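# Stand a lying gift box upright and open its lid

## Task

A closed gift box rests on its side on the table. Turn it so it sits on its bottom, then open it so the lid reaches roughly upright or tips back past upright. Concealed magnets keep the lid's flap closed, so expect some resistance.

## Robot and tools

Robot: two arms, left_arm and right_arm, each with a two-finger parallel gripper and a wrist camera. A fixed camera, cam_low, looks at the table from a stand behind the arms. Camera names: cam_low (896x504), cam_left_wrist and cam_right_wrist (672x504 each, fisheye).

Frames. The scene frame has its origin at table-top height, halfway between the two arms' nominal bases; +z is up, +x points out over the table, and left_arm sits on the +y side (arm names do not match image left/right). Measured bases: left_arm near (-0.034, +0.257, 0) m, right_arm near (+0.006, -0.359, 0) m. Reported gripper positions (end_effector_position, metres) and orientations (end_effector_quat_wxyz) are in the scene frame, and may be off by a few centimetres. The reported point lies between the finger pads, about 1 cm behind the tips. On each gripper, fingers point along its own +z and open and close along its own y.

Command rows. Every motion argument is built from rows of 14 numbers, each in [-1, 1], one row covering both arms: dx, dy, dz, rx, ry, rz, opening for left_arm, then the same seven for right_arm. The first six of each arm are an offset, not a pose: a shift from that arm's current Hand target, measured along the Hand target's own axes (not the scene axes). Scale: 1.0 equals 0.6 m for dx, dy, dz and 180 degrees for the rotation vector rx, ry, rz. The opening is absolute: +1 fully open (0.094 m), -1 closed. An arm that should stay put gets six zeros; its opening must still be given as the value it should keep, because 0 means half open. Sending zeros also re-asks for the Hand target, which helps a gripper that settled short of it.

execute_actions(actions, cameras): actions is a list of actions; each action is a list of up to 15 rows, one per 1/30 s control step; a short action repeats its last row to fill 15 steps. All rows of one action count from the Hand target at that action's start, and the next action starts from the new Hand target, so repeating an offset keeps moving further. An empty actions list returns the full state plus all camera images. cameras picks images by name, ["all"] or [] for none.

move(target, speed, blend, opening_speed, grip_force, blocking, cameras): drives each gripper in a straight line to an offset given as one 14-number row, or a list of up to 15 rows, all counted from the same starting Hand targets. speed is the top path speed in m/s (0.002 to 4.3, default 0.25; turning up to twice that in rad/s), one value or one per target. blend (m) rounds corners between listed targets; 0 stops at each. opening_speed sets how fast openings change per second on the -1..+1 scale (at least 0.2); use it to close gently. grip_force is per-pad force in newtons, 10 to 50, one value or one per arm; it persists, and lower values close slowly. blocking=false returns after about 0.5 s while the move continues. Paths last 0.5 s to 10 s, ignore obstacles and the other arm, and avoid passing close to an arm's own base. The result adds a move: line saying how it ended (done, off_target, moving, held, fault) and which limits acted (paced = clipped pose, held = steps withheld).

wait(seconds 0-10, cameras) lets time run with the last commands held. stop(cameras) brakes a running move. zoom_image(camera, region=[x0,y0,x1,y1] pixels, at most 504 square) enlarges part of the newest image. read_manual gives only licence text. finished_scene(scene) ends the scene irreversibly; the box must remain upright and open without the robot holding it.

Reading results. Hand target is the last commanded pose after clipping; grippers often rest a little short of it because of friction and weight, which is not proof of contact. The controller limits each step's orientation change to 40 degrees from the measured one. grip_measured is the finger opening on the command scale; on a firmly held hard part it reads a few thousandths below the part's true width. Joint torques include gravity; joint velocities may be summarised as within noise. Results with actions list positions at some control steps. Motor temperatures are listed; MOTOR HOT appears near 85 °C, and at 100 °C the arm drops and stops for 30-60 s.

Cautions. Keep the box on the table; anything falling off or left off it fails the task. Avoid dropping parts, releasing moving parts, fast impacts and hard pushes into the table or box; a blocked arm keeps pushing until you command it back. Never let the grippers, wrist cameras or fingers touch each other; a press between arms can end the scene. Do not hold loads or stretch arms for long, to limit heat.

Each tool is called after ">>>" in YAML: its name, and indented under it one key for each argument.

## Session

>>> execute_actions:
  actions: []

>>> zoom_image:
  camera: "cam_low"
  region: [450, 160, 700, 330]

Scene clock: 0.00 s.
left_arm: end_effector_position=(+0.3935, +0.3345, +0.3384) grip_measured=+1.000 end_effector_quat_wxyz=(+0.436, +0.414, +0.779, -0.179) | right_arm: end_effector_position=(+0.5550, -0.1014, +0.1331) grip_measured=+1.000 end_effector_quat_wxyz=(+0.212, -0.235, +0.946, +0.071)
Joint positions: left_arm=[0.557 1.295 1.277 -1.292 0.958 1.354 0.094] | right_arm=[0.431 1.716 1.344 -0.753 -0.063 -0.052 0.094]
Joint velocities: within noise
Joint torques (N m): no reading
Motor temperatures (°C): left_arm=[32 32 33 32 29 29 30] | right_arm=[30 29 35 29 29 29 31]
Heat: left arm: hottest elbow 33 °C; right arm: hottest elbow 35 °C.
Hand target: left_arm +0.3978, +0.3369, +0.3516; +0.444, +0.420, +0.774, -0.167 | right_arm +0.5639, -0.0974, +0.1477; +0.227, -0.235, +0.942, +0.074
Tool commands: left_gripper/opening=+1.0 right_gripper/opening=+1.0
camera_calibration:
cam_left_wrist: T_world_to_cam=[[-0.774512, -0.630281, -0.0536395, 0.533935], [-0.526572, 0.689404, -0.497438, 0.181404], [0.350505, -0.357026, -0.86584, 0.399026], [0, 0, 0, 1]] pos_world=[0.369201, 0.353931, 0.464369]
cam_right_wrist: T_world_to_cam=[[0.512579, -0.858519, -0.0144418, -0.374973], [-0.858618, -0.512613, -0.00148355, 0.463657], [-0.00612941, 0.0131604, -0.999895, 0.266529], [0, 0, 0, 1]] pos_world=[0.591942, -0.0877522, 0.261774]

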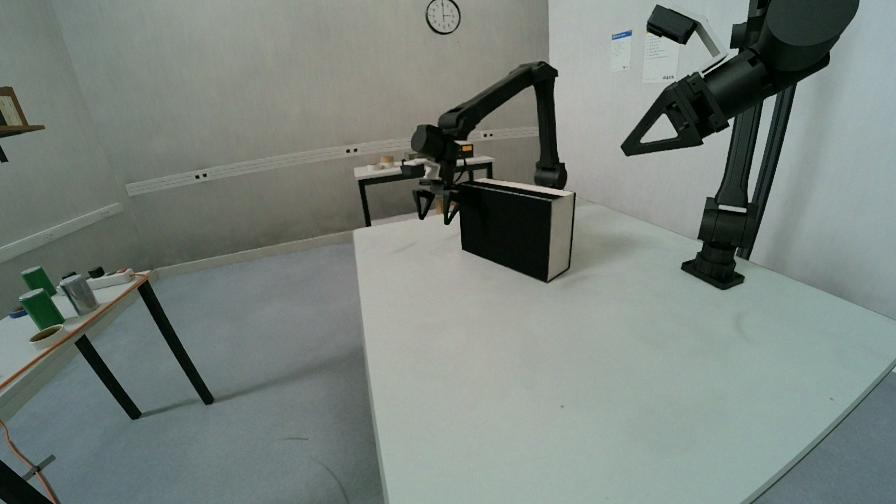

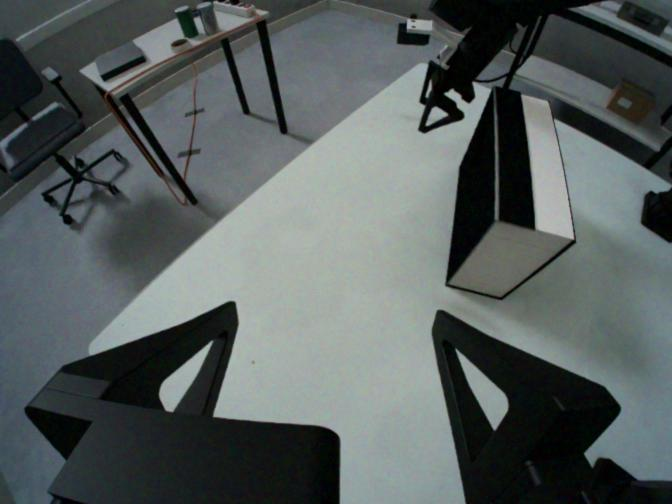

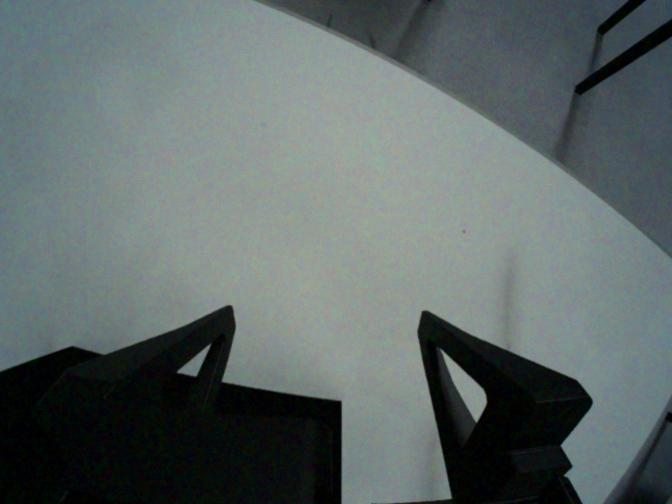

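Scaled by 2.016 from the camera's 896x504 image, which has a finer 1280x720 frame.

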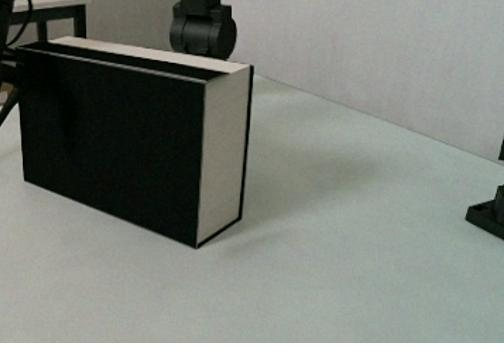

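>>> zoom_image:
  camera: "cam_left_wrist"
  region: [420, 70, 600, 310]

>>> zoom_image:
  camera: "cam_low"
  region: [450, 165, 590, 290]

Scaled by 2.100 from the camera's 672x504 image, which has a finer 960x720 frame.

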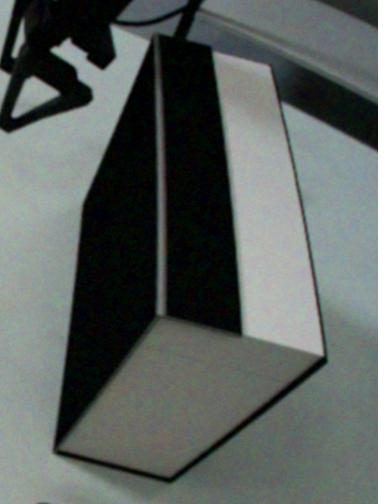

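Scaled by 3.600 from the camera's 896x504 image, which has a finer 1280x720 frame.

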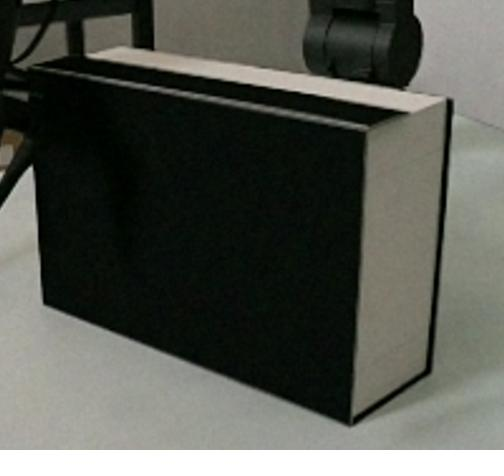

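>>> move:
  target:
    - [0,0,0,0,0,0,1,-0.1811,0.0128,-0.3467,0,0,0,1]
    - [0,0,0,0,0,0,1,0.2828,0.2458,-0.4243,0.0357,-0.1527,0.0247,1]
  speed: 0.25
  blend: [0.03,0]
  cameras: ["all"]

Scene clock: 56.00 s.
left_arm: end_effector_position=(+0.3935, +0.3345, +0.3384) grip_measured=+1.000 end_effector_quat_wxyz=(+0.436, +0.414, +0.779, -0.179) | right_arm: end_effector_position=(+0.2604, -0.1041, +0.2947) grip_measured=+1.000 end_effector_quat_wxyz=(+0.449, -0.170, +0.874, +0.072)
Joint positions: left_arm=[0.557 1.295 1.277 -1.292 0.958 1.354 0.094] | right_arm=[1.047 0.791 0.791 -0.753 0.539 0.416 0.094]
Joint torques (N m): left_arm=[0.15 -7.24 11.88 0.69 0.67 -0.05] | right_arm=[-0.85 -2.26 7.65 1.68 0.4 0.1]
Motor temperatures (°C): left_arm=[32 32 37 32 29 29 30] | right_arm=[30 32 40 29 29 29 31]
Heat: left arm: hottest elbow 37 °C; right arm: hottest elbow 40 °C.
Hand target: left_arm +0.3978, +0.3369, +0.3516; +0.444, +0.420, +0.774, -0.167 | right_arm +0.2600, -0.0997, +0.2994; +0.454, -0.162, +0.872, +0.084
Off the commanded pose: left_arm 0.014 m, 2 deg | right_arm 0.006 m, 2 deg.
move: off_target (left_arm)
camera_calibration:
cam_left_wrist: T_world_to_cam=[[-0.774512, -0.630281, -0.0536395, 0.533935], [-0.526572, 0.689404, -0.497438, 0.181404], [0.350505, -0.357026, -0.86584, 0.399026], [0, 0, 0, 1]] pos_world=[0.369201, 0.353931, 0.464369]
cam_right_wrist: T_world_to_cam=[[0.386991, -0.919874, 0.0637975, -0.220676], [-0.800117, -0.369387, -0.472616, 0.348023], [0.458313, 0.131853, -0.878956, 0.28211], [0, 0, 0, 1]] pos_world=[0.234564, -0.111636, 0.426523]

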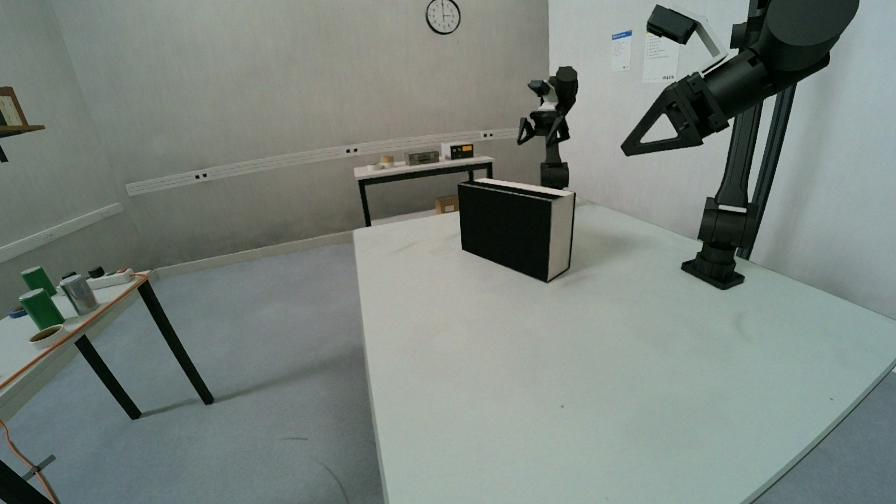

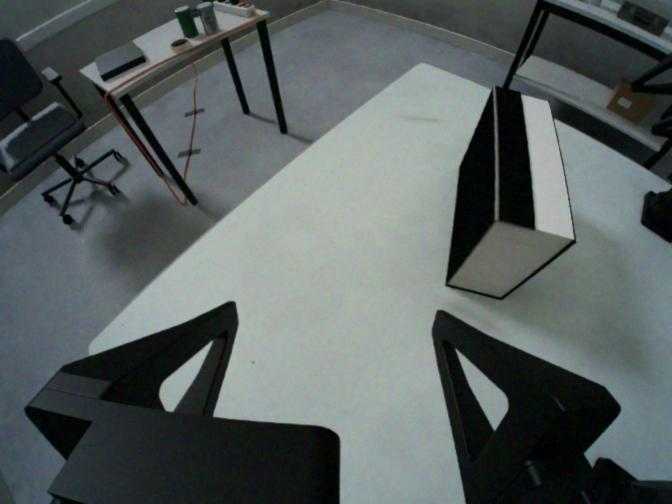

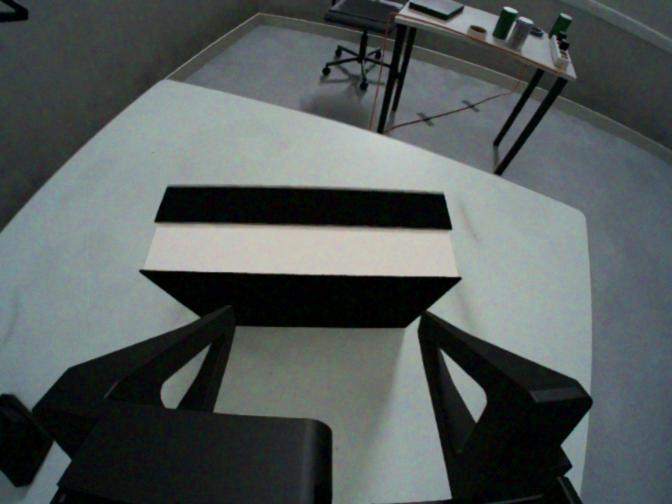

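>>> move:
  target: [0,0,0,0,0,0,1, 0.3176,0.0299,0.2406,0,-0.039,0,1]
  speed: 0.2
  cameras: ["cam_right_wrist","cam_low"]

Scene clock: 96.43 s.
left_arm: end_effector_position=(+0.3935, +0.3345, +0.3384) grip_measured=+1.000 end_effector_quat_wxyz=(+0.436, +0.414, +0.779, -0.179) | right_arm: end_effector_position=(+0.2634, -0.0835, +0.0598) grip_measured=+1.000 end_effector_quat_wxyz=(+0.503, -0.150, +0.846, +0.092)
Joint positions: left_arm=[0.557 1.295 1.277 -1.292 0.958 1.354 0.094] | right_arm=[1.108 1.32 0.29 0.395 0.637 0.418 0.094]
Joint torques (N m): left_arm=[0.67 -7.36 11.85 0.81 0.62 0.02] | right_arm=[-0.85 -4.37 3.99 1.78 0.39 -0.2]
Heat: left arm: hottest elbow 39 °C; right arm: hottest elbow 41 °C.
Hand target: left_arm +0.3978, +0.3369, +0.3516; +0.444, +0.420, +0.774, -0.167 | right_arm +0.2620, -0.0800, +0.0604; +0.507, -0.156, +0.843, +0.093
Off the commanded pose: left_arm 0.014 m, 2 deg | right_arm 0.004 m, 1 deg.
move: off_target (left_arm)
camera_calibration:
cam_right_wrist: T_world_to_cam=[[0.36671, -0.929621, 0.0364498, -0.181725], [-0.746697, -0.31747, -0.584514, 0.243964], [0.554948, 0.18713, -0.810565, 0.0466595], [0, 0, 0, 1]] pos_world=[0.222914, -0.100216, 0.187045]
Images, in order (width x height): cam_low 896x504, cam_right_wrist 672x504.

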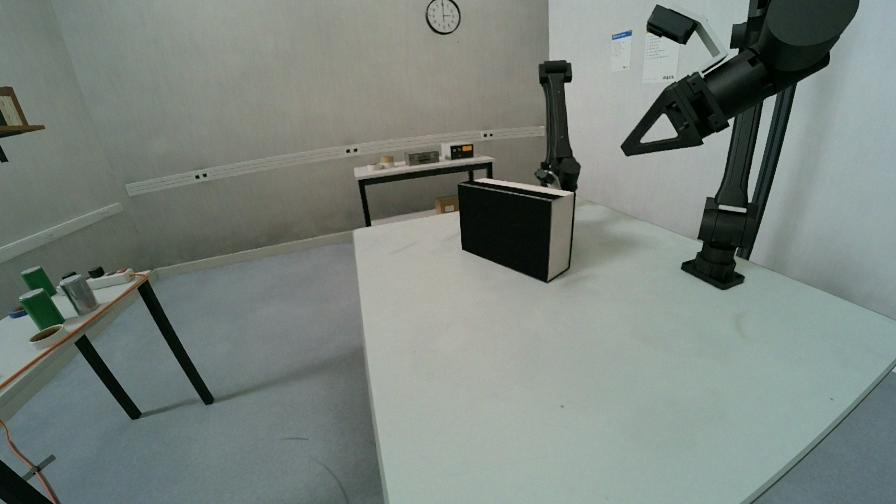

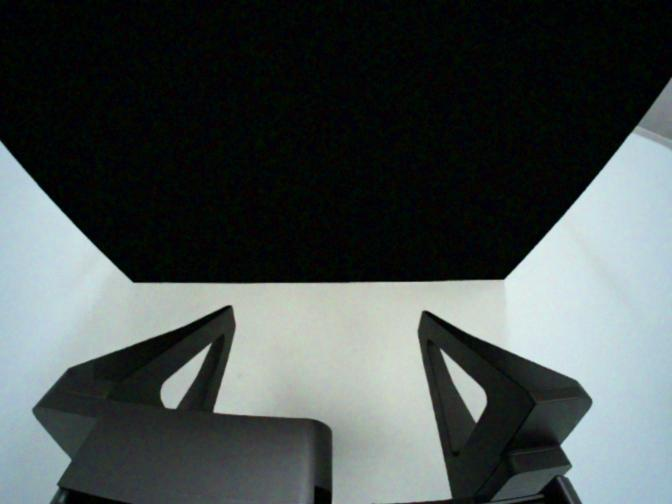

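>>> move:
  target:
    - [0,0,0,0,0,0,1, -0.0352,0,0.0663,0,0,0,1]
    - [0,0,0,0,0,0,1, -0.2221,0,0.3826,0,0,0,1]
  speed: [0.1,0.06]
  blend: [0.005,0]
  cameras: ["cam_right_wrist","cam_low"]

Scene clock: 106.30 s.
left_arm: end_effector_position=(+0.3935, +0.3345, +0.3384) grip_measured=+1.000 end_effector_quat_wxyz=(+0.436, +0.414, +0.779, -0.179) | right_arm: end_effector_position=(+0.4923, +0.0072, +0.0571) grip_measured=+1.000 end_effector_quat_wxyz=(+0.494, -0.157, +0.850, +0.092)
Joint positions: left_arm=[0.557 1.295 1.277 -1.292 0.958 1.354 0.094] | right_arm=[0.745 1.79 0.87 0.372 0.318 0.191 0.094]
Joint torques (N m): left_arm=[-0.03 -7.47 11.81 0.68 0.72 0] | right_arm=[-2.26 -12.81 7.92 1.17 0.13 -0.24]
Heat: left arm: hottest elbow 39 °C; right arm: hottest elbow 40 °C.
Hand target: left_arm +0.3978, +0.3369, +0.3516; +0.444, +0.420, +0.774, -0.167 | right_arm +0.5097, +0.0148, +0.0704; +0.507, -0.156, +0.843, +0.093
Off the commanded pose: left_arm 0.014 m, 2 deg | right_arm 0.023 m, 2 deg.
move: off_target (left_arm, right_arm)
camera_calibration:
cam_right_wrist: T_world_to_cam=[[0.380125, -0.924136, 0.0384365, -0.188013], [-0.752372, -0.333111, -0.568308, 0.444054], [0.537998, 0.18711, -0.821917, -0.0906313], [0, 0, 0, 1]] pos_world=[0.454322, -0.00887257, 0.185095]
Images, in order (width x height): cam_low 896x504, cam_right_wrist 672x504.

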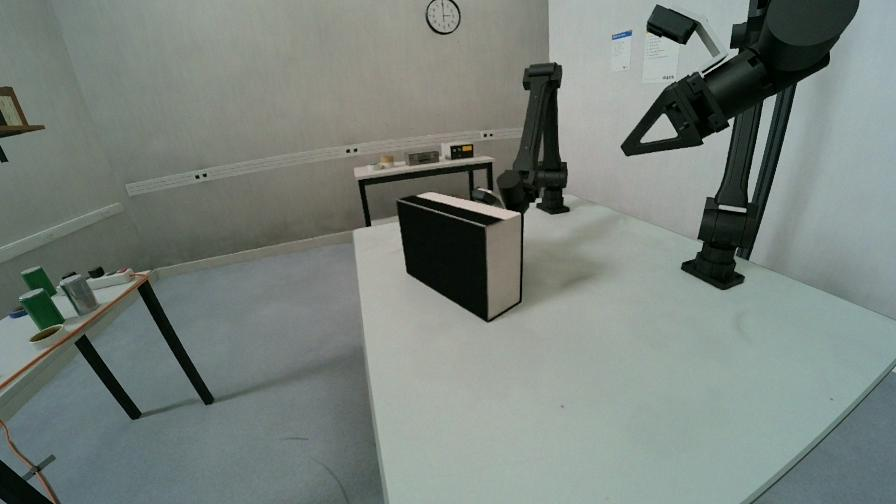

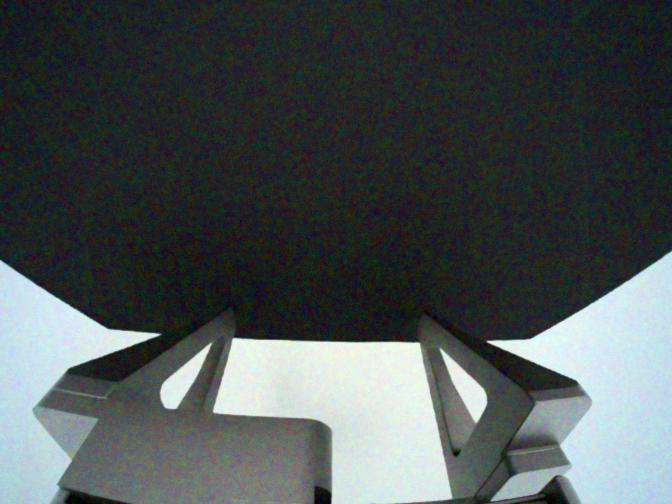

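>>> move:
  target:
    - [0,0,0,0,0,0,1, 0.0065,-0.0017,-0.1188,0,0,0,1]
    - [0,0,0,0,0,0,1, -0.157,0.0052,-0.1653,0.0087,0.0087,0.4999,-0.98]
  speed: [0.1,0.2]
  blend: [0.01,0]
  cameras: ["all"]

Scene clock: 162.83 s.
left_arm: end_effector_position=(+0.3935, +0.3345, +0.3384) grip_measured=+1.000 end_effector_quat_wxyz=(+0.436, +0.414, +0.779, -0.179) | right_arm: end_effector_position=(+0.4548, -0.0054, +0.1702) grip_measured=-0.973 end_effector_quat_wxyz=(+0.281, +0.484, +0.732, +0.389)
Joint positions: left_arm=[0.557 1.295 1.277 -1.292 0.958 1.354 0.094] | right_arm=[0.779 1.473 0.9 -0.037 0.341 1.76 0.001]
Joint torques (N m): left_arm=[0.73 -7.12 11.88 0.83 0.64 -0.08] | right_arm=[-1.85 -11.93 9.74 0.95 0.31 0.01]
Heat: left arm: hottest elbow 40 °C; right arm: hottest elbow 40 °C.
Hand target: left_arm +0.3978, +0.3369, +0.3516; +0.444, +0.420, +0.774, -0.167 | right_arm +0.4680, +0.0024, +0.1999; +0.284, +0.490, +0.714, +0.412
Off the commanded pose: left_arm 0.014 m, 2 deg | right_arm 0.034 m, 3 deg.
move: off_target (left_arm, right_arm); target 2's new opening was sent with right_arm's hand 0.034 m and 3 deg from that target
camera_calibration:
cam_left_wrist: T_world_to_cam=[[-0.774512, -0.630281, -0.0536395, 0.533935], [-0.526572, 0.689404, -0.497438, 0.181404], [0.350505, -0.357026, -0.86584, 0.399026], [0, 0, 0, 1]] pos_world=[0.369201, 0.353931, 0.464369]
cam_right_wrist: T_world_to_cam=[[-0.471911, -0.27186, -0.838684, 0.350585], [-0.698272, 0.696009, 0.167293, 0.331759], [0.538252, 0.664577, -0.518287, -0.0242711], [0, 0, 0, 1]] pos_world=[0.410167, -0.119467, 0.22595]

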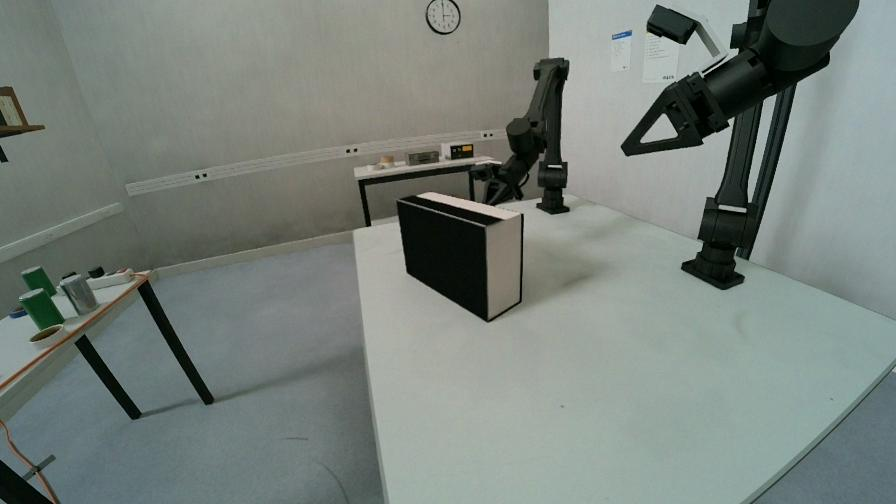

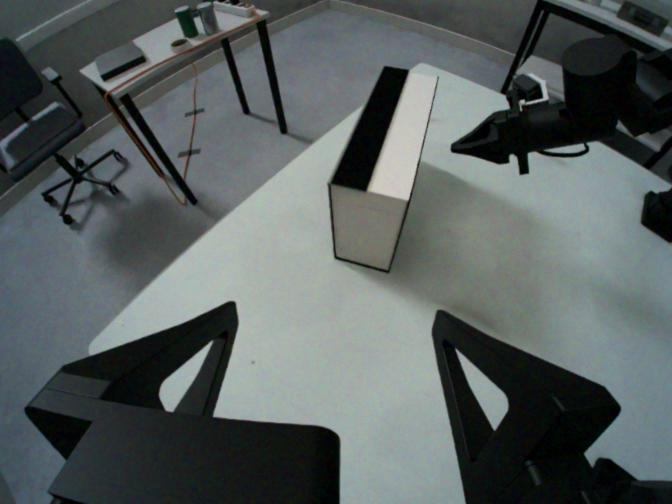

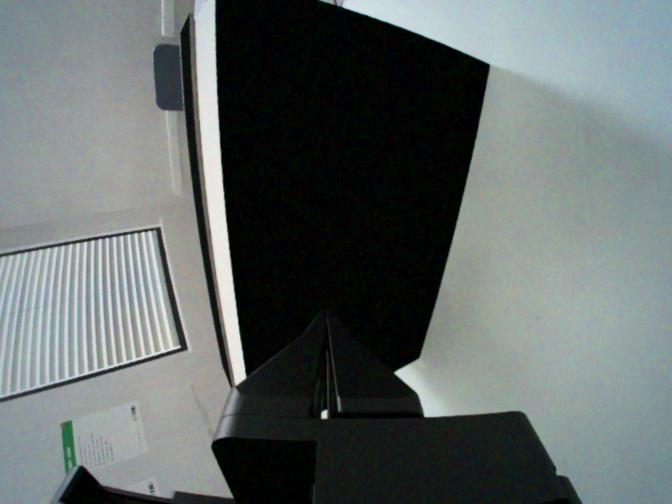

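>>> move:
  target: [-0.2483,0.0477,0.5393,-0.109,0.1797,-0.1813,-0.98, 0.0012,0.0622,0.0412,0,0,0,-0.98]
  speed: 0.2
  cameras: ["all"]

Scene clock: 184.47 s.
left_arm: end_effector_position=(+0.6240, +0.0763, +0.2793) grip_measured=-0.978 end_effector_quat_wxyz=(+0.196, +0.145, +0.969, -0.029) | right_arm: end_effector_position=(+0.4904, +0.0110, +0.2005) grip_measured=-0.974 end_effector_quat_wxyz=(+0.279, +0.489, +0.723, +0.399)
Joint positions: left_arm=[-0.221 1.894 1.998 -1.276 0.012 0.031 0.001] | right_arm=[0.752 1.52 1.031 -0.097 0.319 1.76 0.001]
Joint torques (N m): left_arm=[-0.03 -16.26 14.79 0.68 -0.14 -0.18] | right_arm=[-2.14 -11.34 10.19 0.98 0.17 -0.16]
Heat: left arm: hottest elbow 40 °C; right arm: hottest elbow 41 °C.
Hand target: left_arm +0.6355, +0.0751, +0.2998; +0.214, +0.139, +0.966, -0.030 | right_arm +0.5052, +0.0174, +0.2201; +0.284, +0.490, +0.714, +0.412
Off the commanded pose: left_arm 0.024 m, 2 deg | right_arm 0.025 m, 2 deg.
move: off_target (left_arm, right_arm)
camera_calibration:
cam_left_wrist: T_world_to_cam=[[-0.241687, -0.970354, -0.00113779, 0.225341], [-0.968544, 0.241164, 0.0613435, 0.605295], [-0.0592505, 0.0159279, -0.998116, 0.438986], [0, 0, 0, 1]] pos_world=[0.666727, 0.065693, 0.401284]
cam_right_wrist: T_world_to_cam=[[-0.466368, -0.245494, -0.849843, 0.396476], [-0.693654, 0.697683, 0.179116, 0.335401], [0.54895, 0.673031, -0.495665, -0.0484841], [0, 0, 0, 1]] pos_world=[0.444171, -0.10404, 0.252834]

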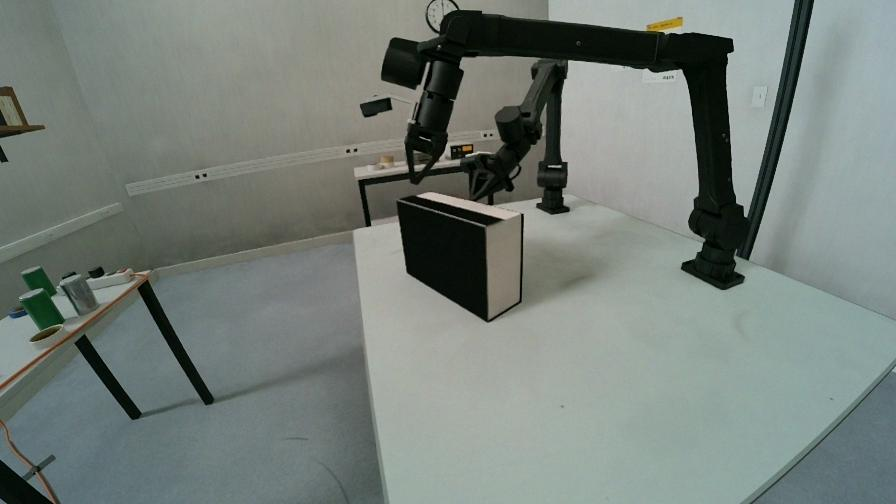

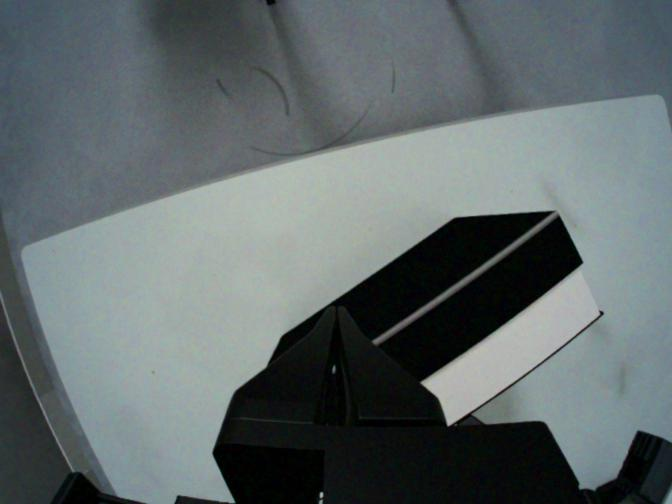

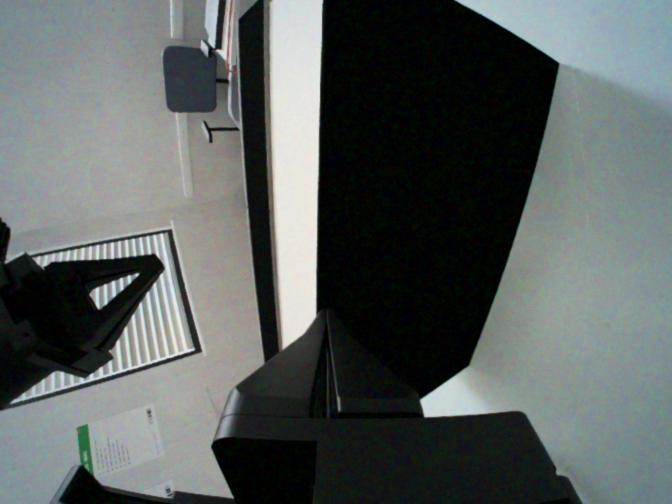

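>>> move:
  target: [0.0774,0,0.166,0,0,0,-0.98, 0,-0.0289,0.0167,0,0,0,-0.98]
  speed: 0.15
  cameras: ["cam_left_wrist"]

Scene clock: 190.30 s.
left_arm: end_effector_position=(+0.6306, +0.0745, +0.1922) grip_measured=-0.978 end_effector_quat_wxyz=(+0.208, +0.145, +0.967, -0.030) | right_arm: end_effector_position=(+0.4941, +0.0144, +0.1910) grip_measured=-0.974 end_effector_quat_wxyz=(+0.280, +0.489, +0.723, +0.400)
Joint positions: left_arm=[-0.221 1.9 1.773 -1.019 0.012 0.031 0.001] | right_arm=[0.752 1.545 1.031 -0.071 0.319 1.76 0.001]
Joint torques (N m): left_arm=[0.91 -16.5 10.13 2.03 -0.09 -0.15] | right_arm=[-2.14 -11.46 8.13 1.92 0.16 -0.16]
Motor temperatures (°C): left_arm=[32 33 42 31 29 29 30] | right_arm=[29 31 42 29 29 29 31]
Heat: left arm: hottest elbow 42 °C; right arm: hottest elbow 42 °C.
Hand target: left_arm +0.6355, +0.0752, +0.1898; +0.214, +0.139, +0.966, -0.030 | right_arm +0.5053, +0.0174, +0.2001; +0.284, +0.490, +0.714, +0.412
Off the commanded pose: left_arm 0.005 m, 1 deg | right_arm 0.015 m, 2 deg.
move: off_target (right_arm)
camera_calibration:
cam_left_wrist: T_world_to_cam=[[-0.241347, -0.970439, -0.000499652, 0.224719], [-0.969806, 0.241171, 0.036228, 0.62312], [-0.0350365, 0.00922809, -0.999343, 0.3379], [0, 0, 0, 1]] pos_world=[0.67038, 0.0646787, 0.315216]
Images, in order (width x height): cam_left_wrist 672x504.

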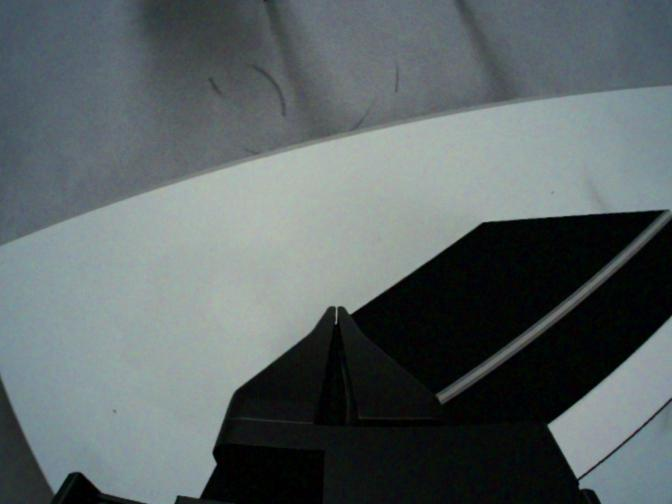

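>>> move:
  target:
    - [0.0399,-0.0342,-0.0187,0,0,0,-0.98, 0,-0.0137,-0.0037,0,0,0,-0.98]
    - [0.066,-0.0704,-0.0732,0,0,0,-0.98, -0.0013,-0.0473,-0.0553,0,0,0,-0.98]
  speed: [0.06,0.04]
  blend: [0.005,0]
  cameras: ["cam_low"]

Scene clock: 201.60 s.
left_arm: end_effector_position=(+0.5800, +0.0548, +0.2107) grip_measured=-0.978 end_effector_quat_wxyz=(+0.220, +0.138, +0.965, -0.029) | right_arm: end_effector_position=(+0.4665, -0.0039, +0.1796) grip_measured=-0.974 end_effector_quat_wxyz=(+0.285, +0.489, +0.724, +0.394)
Joint positions: left_arm=[-0.28 1.765 1.622 -0.981 -0.021 -0.034 0.001] | right_arm=[0.768 1.484 0.93 -0.04 0.342 1.761 0.001]
Joint torques (N m): left_arm=[-0.79 -15.74 9.24 0.77 -0.11 -0.16] | right_arm=[-0.85 -12.34 6.56 1.83 0.32 0.02]
Heat: left arm: hottest elbow 41 °C; right arm: hottest elbow 43 °C.
Hand target: left_arm +0.5714, +0.0498, +0.2131; +0.214, +0.139, +0.966, -0.030 | right_arm +0.4654, +0.0013, +0.1921; +0.284, +0.490, +0.714, +0.412
Off the commanded pose: left_arm 0.010 m, 1 deg | right_arm 0.014 m, 2 deg.
move: off_target (right_arm)
Images, in order (width x height): cam_low 896x504.

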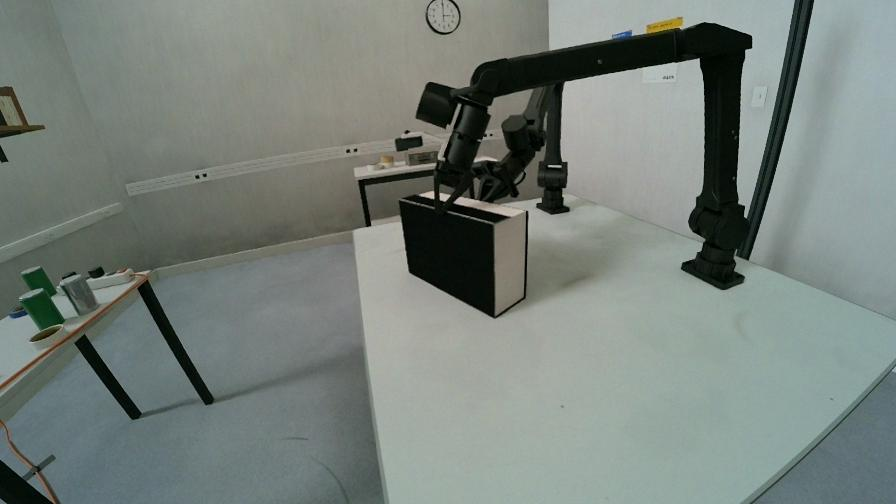

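>>> move:
  target:
    - [-0.0596,0.051,0.0279,0,0,0,-0.98, 0,0.0617,-0.0933,0,0,0,-0.98]
    - [-0.1055,0.1995,-0.165,0,0,0,-0.98, 0.0013,0.1728,-0.0277,0.25,0,0,-0.57]
  speed: [0.15,0.2]
  blend: [0.01,0]
  cameras: ["all"]

Scene clock: 223.33 s.
left_arm: end_effector_position=(+0.6114, +0.1592, +0.2963) grip_measured=-0.978 end_effector_quat_wxyz=(+0.186, +0.136, +0.973, -0.030) | right_arm: end_effector_position=(+0.4894, +0.0130, +0.2743) grip_measured=-0.573 end_effector_quat_wxyz=(+0.071, +0.553, +0.825, +0.092)
Joint positions: left_arm=[-0.09 1.827 1.951 -1.321 0.062 0.133 0.001] | right_arm=[0.689 1.804 1.89 -1.437 0.081 1.851 0.02]
Joint torques (N m): left_arm=[0.62 -14.8 14.87 0.83 0.16 0.08] | right_arm=[-2.08 -15.91 10.29 0.14 0.14 0.07]
Heat: left arm: hottest elbow 41 °C; right arm: hottest elbow 43 °C.
Hand target: left_arm +0.6200, +0.1604, +0.3295; +0.214, +0.139, +0.966, -0.030 | right_arm +0.5001, +0.0155, +0.2903; +0.075, +0.562, +0.817, +0.107
Off the commanded pose: left_arm 0.034 m, 3 deg | right_arm 0.019 m, 2 deg.
move: off_target (left_arm, right_arm); target 2's new opening was sent with right_arm's hand 0.019 m and 2 deg from that target
camera_calibration:
cam_left_wrist: T_world_to_cam=[[-0.224578, -0.974431, 0.006954, 0.290424], [-0.971038, 0.224382, 0.0820887, 0.570118], [-0.0815501, 0.0116827, -0.996601, 0.467765], [0, 0, 0, 1]] pos_world=[0.656976, 0.149609, 0.417355]
cam_right_wrist: T_world_to_cam=[[-0.880147, -0.415072, -0.230338, 0.494028], [-0.474439, 0.785254, 0.397849, 0.151682], [0.0157373, 0.459447, -0.888066, 0.358616], [0, 0, 0, 1]] pos_world=[0.501138, -0.0788169, 0.371921]

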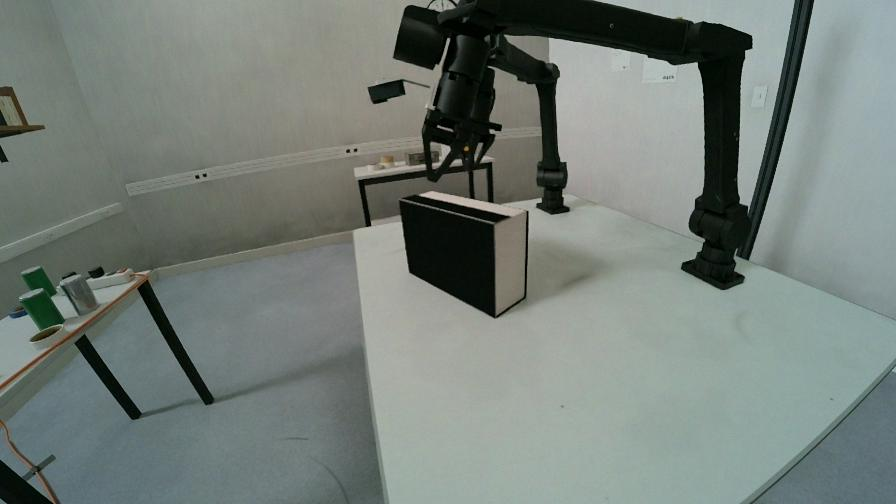

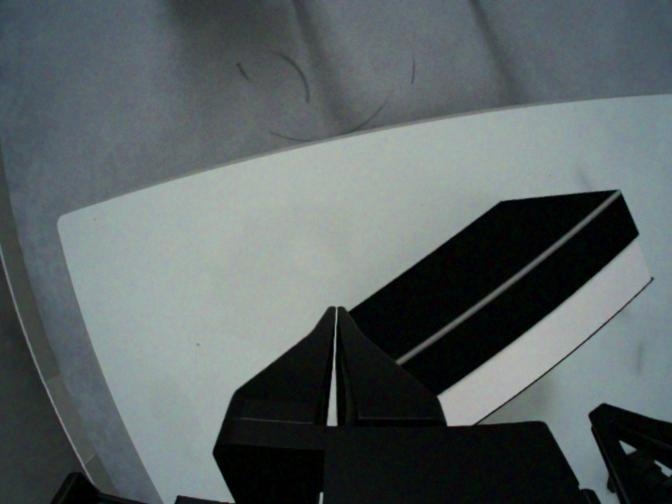

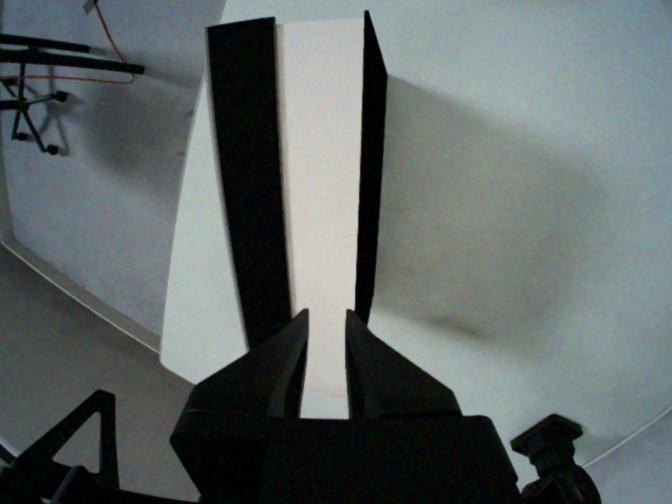

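>>> zoom_image:
  camera: "cam_right_wrist"
  region: [180, 0, 420, 200]

>>> zoom_image:
  camera: "cam_right_wrist"
  region: [220, 240, 420, 440]

Scaled by 2.100 from the camera's 672x504 image, which has a finer 960x720 frame.

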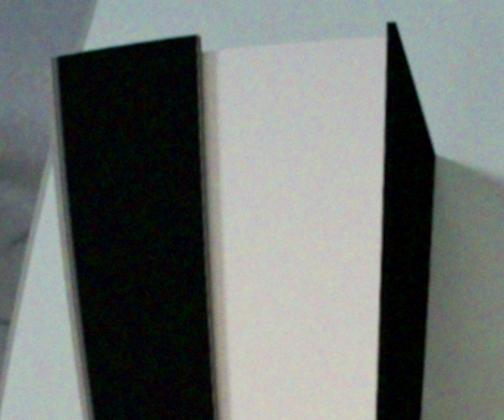

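Scaled by 2.520 from the camera's 672x504 image, which has a finer 960x720 frame.

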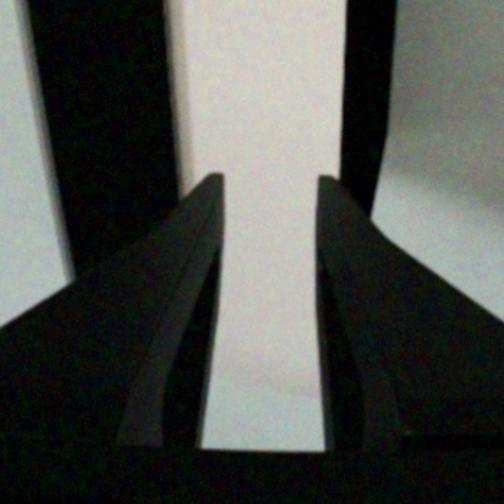

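>>> zoom_image:
  camera: "cam_left_wrist"
  region: [540, 170, 672, 302]

>>> zoom_image:
  camera: "cam_low"
  region: [390, 170, 540, 320]

Scaled by 3.818 from the camera's 672x504 image, which has a finer 960x720 frame.

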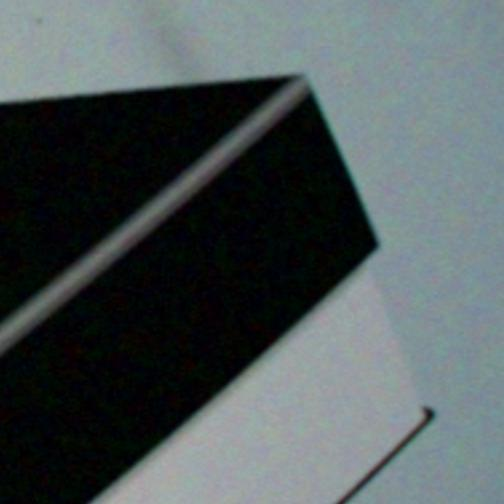

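Scaled by 3.360 from the camera's 896x504 image, which has a finer 1280x720 frame.

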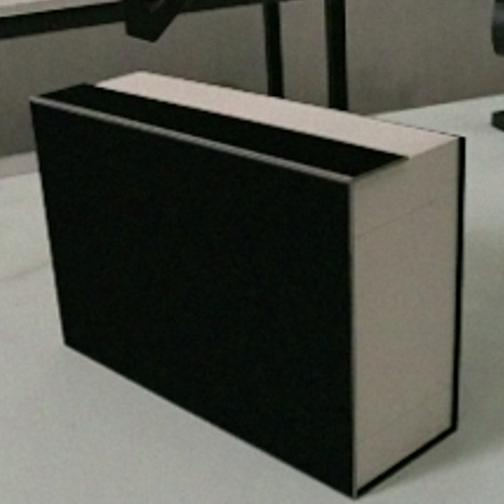

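>>> move:
  target:
    - [-0.0079,-0.1541,0.0575,0.1316,-0.0262,0.2518,-0.98, 0,0,0,0,0,0,-0.98]
    - [0.0696,-0.1544,0.2233,0.1316,-0.0262,0.2518,-0.98, 0.004,-0.016,0.1138,0,0,0,-0.98]
  speed: [0.15,0.15]
  blend: [0.01,0]
  cameras: ["all"]

Scene clock: 267.60 s.
left_arm: end_effector_position=(+0.6095, +0.0716, +0.1933) grip_measured=-0.978 end_effector_quat_wxyz=(+0.211, +0.530, +0.808, -0.145) | right_arm: end_effector_position=(+0.5005, +0.0218, +0.2206) grip_measured=-0.974 end_effector_quat_wxyz=(+0.073, +0.553, +0.824, +0.100)
Joint positions: left_arm=[-0.127 1.934 1.816 -1.16 0.433 0.926 0.001] | right_arm=[0.689 1.83 1.784 -1.288 0.08 1.851 0.001]
Joint torques (N m): left_arm=[-0.44 -16.09 9.48 1.54 0.47 0.06] | right_arm=[-2.08 -16.85 7.12 0.87 0.14 0.06]
Heat: left arm: hottest elbow 43 °C; right arm: hottest elbow 46 °C.
Hand target: left_arm +0.6120, +0.0664, +0.1906; +0.216, +0.536, +0.803, -0.144 | right_arm +0.5070, +0.0208, +0.2219; +0.075, +0.562, +0.817, +0.107
Off the commanded pose: left_arm 0.007 m, 1 deg | right_arm 0.007 m, 2 deg.
move: done; blend cut to 0 m at target 1
camera_calibration:
cam_left_wrist: T_world_to_cam=[[-0.896095, -0.443565, 0.0162194, 0.574931], [-0.443745, 0.894427, -0.0555964, 0.253563], [0.0101536, -0.057017, -0.998322, 0.315397], [0, 0, 0, 1]] pos_world=[0.624508, 0.0462086, 0.31964]
cam_right_wrist: T_world_to_cam=[[-0.877213, -0.412242, -0.246079, 0.496895], [-0.479328, 0.781102, 0.400154, 0.17347], [0.0272527, 0.468973, -0.882792, 0.299671], [0, 0, 0, 1]] pos_world=[0.510864, -0.0711946, 0.317408]

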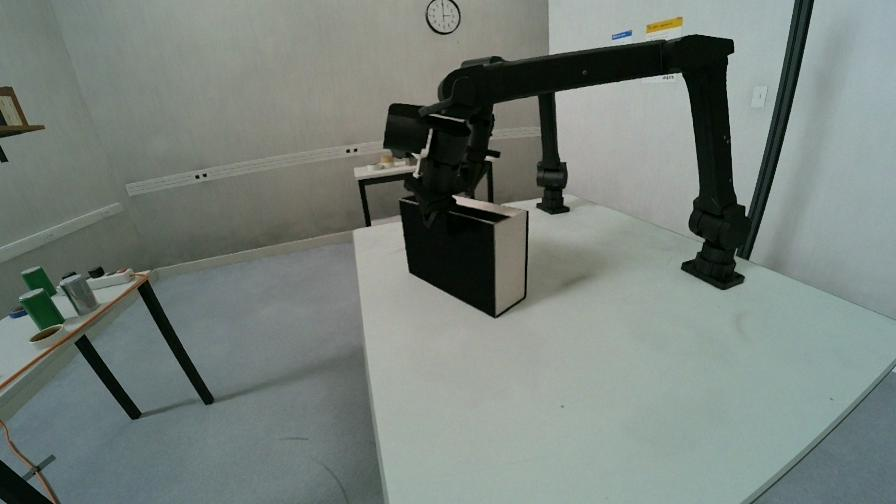

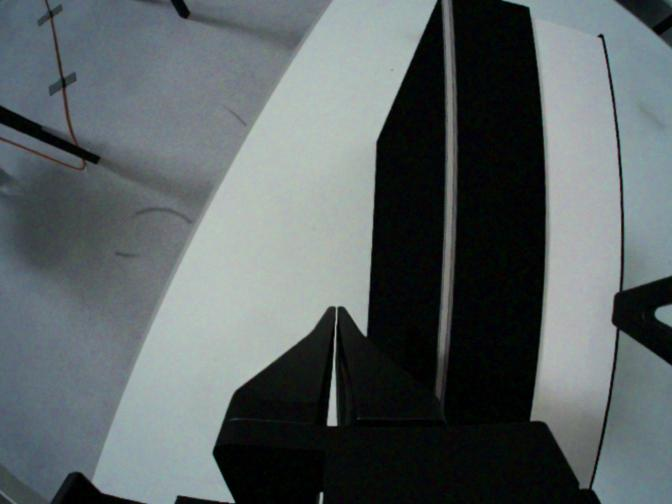

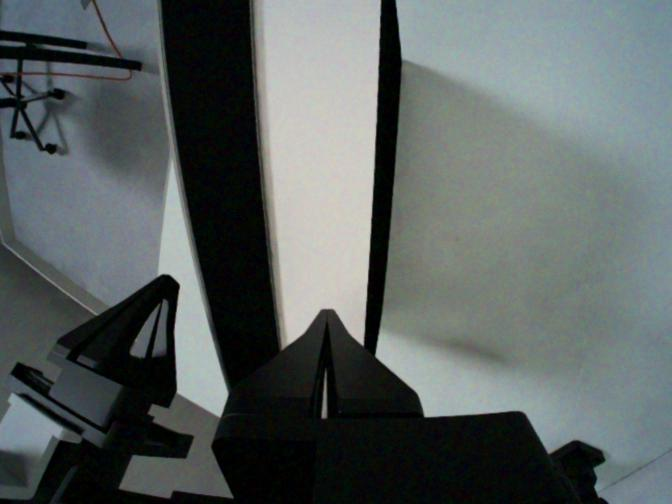

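>>> zoom_image:
  camera: "cam_left_wrist"
  region: [520, 10, 660, 150]

>>> zoom_image:
  camera: "cam_right_wrist"
  region: [240, 220, 420, 400]

Scaled by 3.600 from the camera's 672x504 image, which has a finer 960x720 frame.

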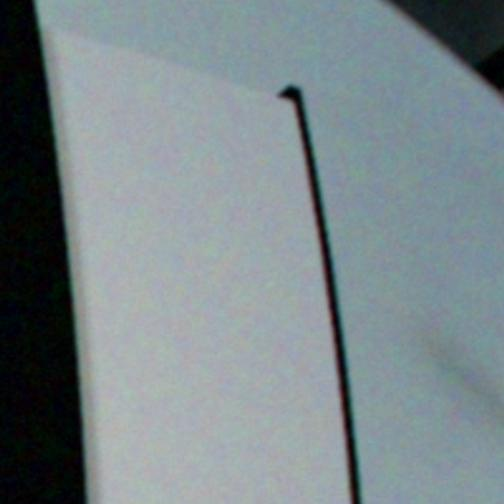

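Scaled by 2.800 from the camera's 672x504 image, which has a finer 960x720 frame.

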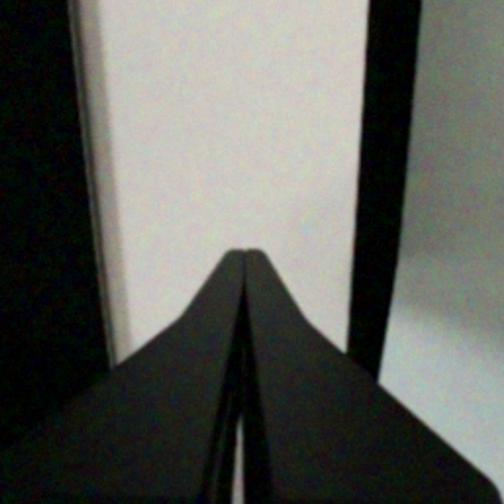

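>>> move:
  target: [0,-0.0517,0,0,0,0,-0.98, 0,-0.0213,0.041,0,0,0,-0.98]
  speed: 0.03
  cameras: ["cam_left_wrist","cam_right_wrist"]

Scene clock: 276.57 s.
left_arm: end_effector_position=(+0.5845, +0.0600, +0.1813) grip_measured=-0.978 end_effector_quat_wxyz=(+0.206, +0.536, +0.805, -0.148) | right_arm: end_effector_position=(+0.5001, +0.0214, +0.2075) grip_measured=-0.974 end_effector_quat_wxyz=(+0.078, +0.552, +0.822, +0.115)
Joint positions: left_arm=[-0.153 1.884 1.71 -1.108 0.429 0.915 0.001] | right_arm=[0.689 1.811 1.717 -1.21 0.08 1.852 0.001]
Joint torques (N m): left_arm=[-0.62 -17.67 9.07 1.43 0.24 -0.17] | right_arm=[-1.85 -15.85 5.78 0.84 0.18 0.08]
Heat: left arm: hottest elbow 42 °C; right arm: hottest elbow 45 °C.
Hand target: left_arm +0.5834, +0.0544, +0.1905; +0.216, +0.536, +0.803, -0.144 | right_arm +0.5014, +0.0186, +0.1945; +0.075, +0.562, +0.817, +0.107
Off the commanded pose: left_arm 0.011 m, 1 deg | right_arm 0.013 m, 2 deg.
move: off_target (left_arm, right_arm)
camera_calibration:
cam_left_wrist: T_world_to_cam=[[-0.902289, -0.430529, 0.0227791, 0.54921], [-0.43113, 0.900887, -0.0502894, 0.24349], [0.00112968, -0.0551963, -0.998475, 0.308065], [0, 0, 0, 1]] pos_world=[0.600174, 0.0340982, 0.30733]
cam_right_wrist: T_world_to_cam=[[-0.871266, -0.406464, -0.275105, 0.496156], [-0.488392, 0.773569, 0.403813, 0.182675], [0.0486769, 0.486188, -0.872498, 0.275022], [0, 0, 0, 1]] pos_world=[0.508114, -0.0733537, 0.302685]
Images, in order (width x height): cam_left_wrist 672x504, cam_right_wrist 672x504.

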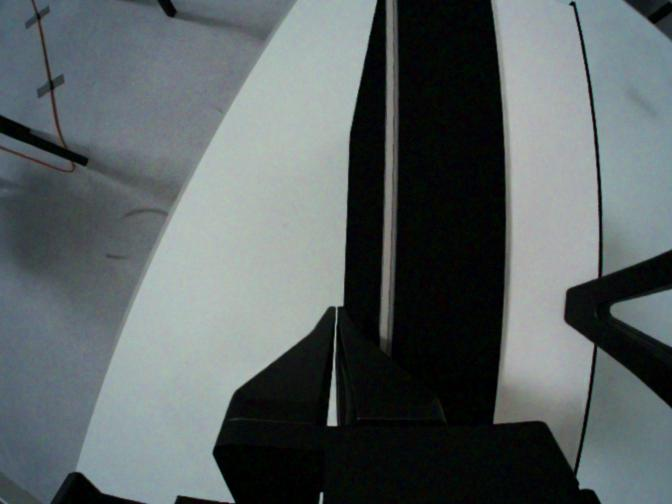

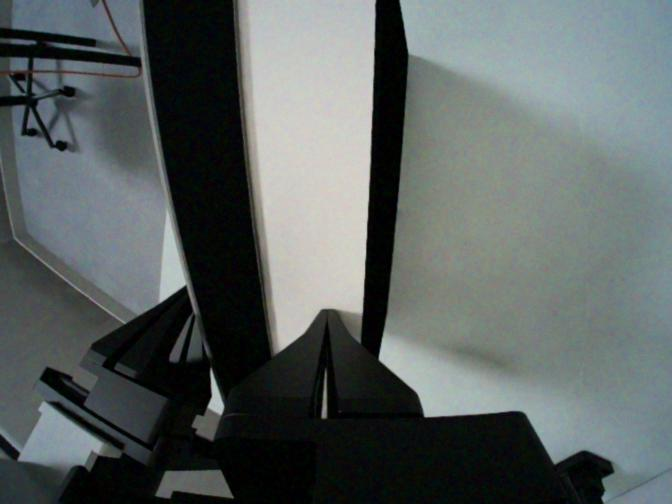

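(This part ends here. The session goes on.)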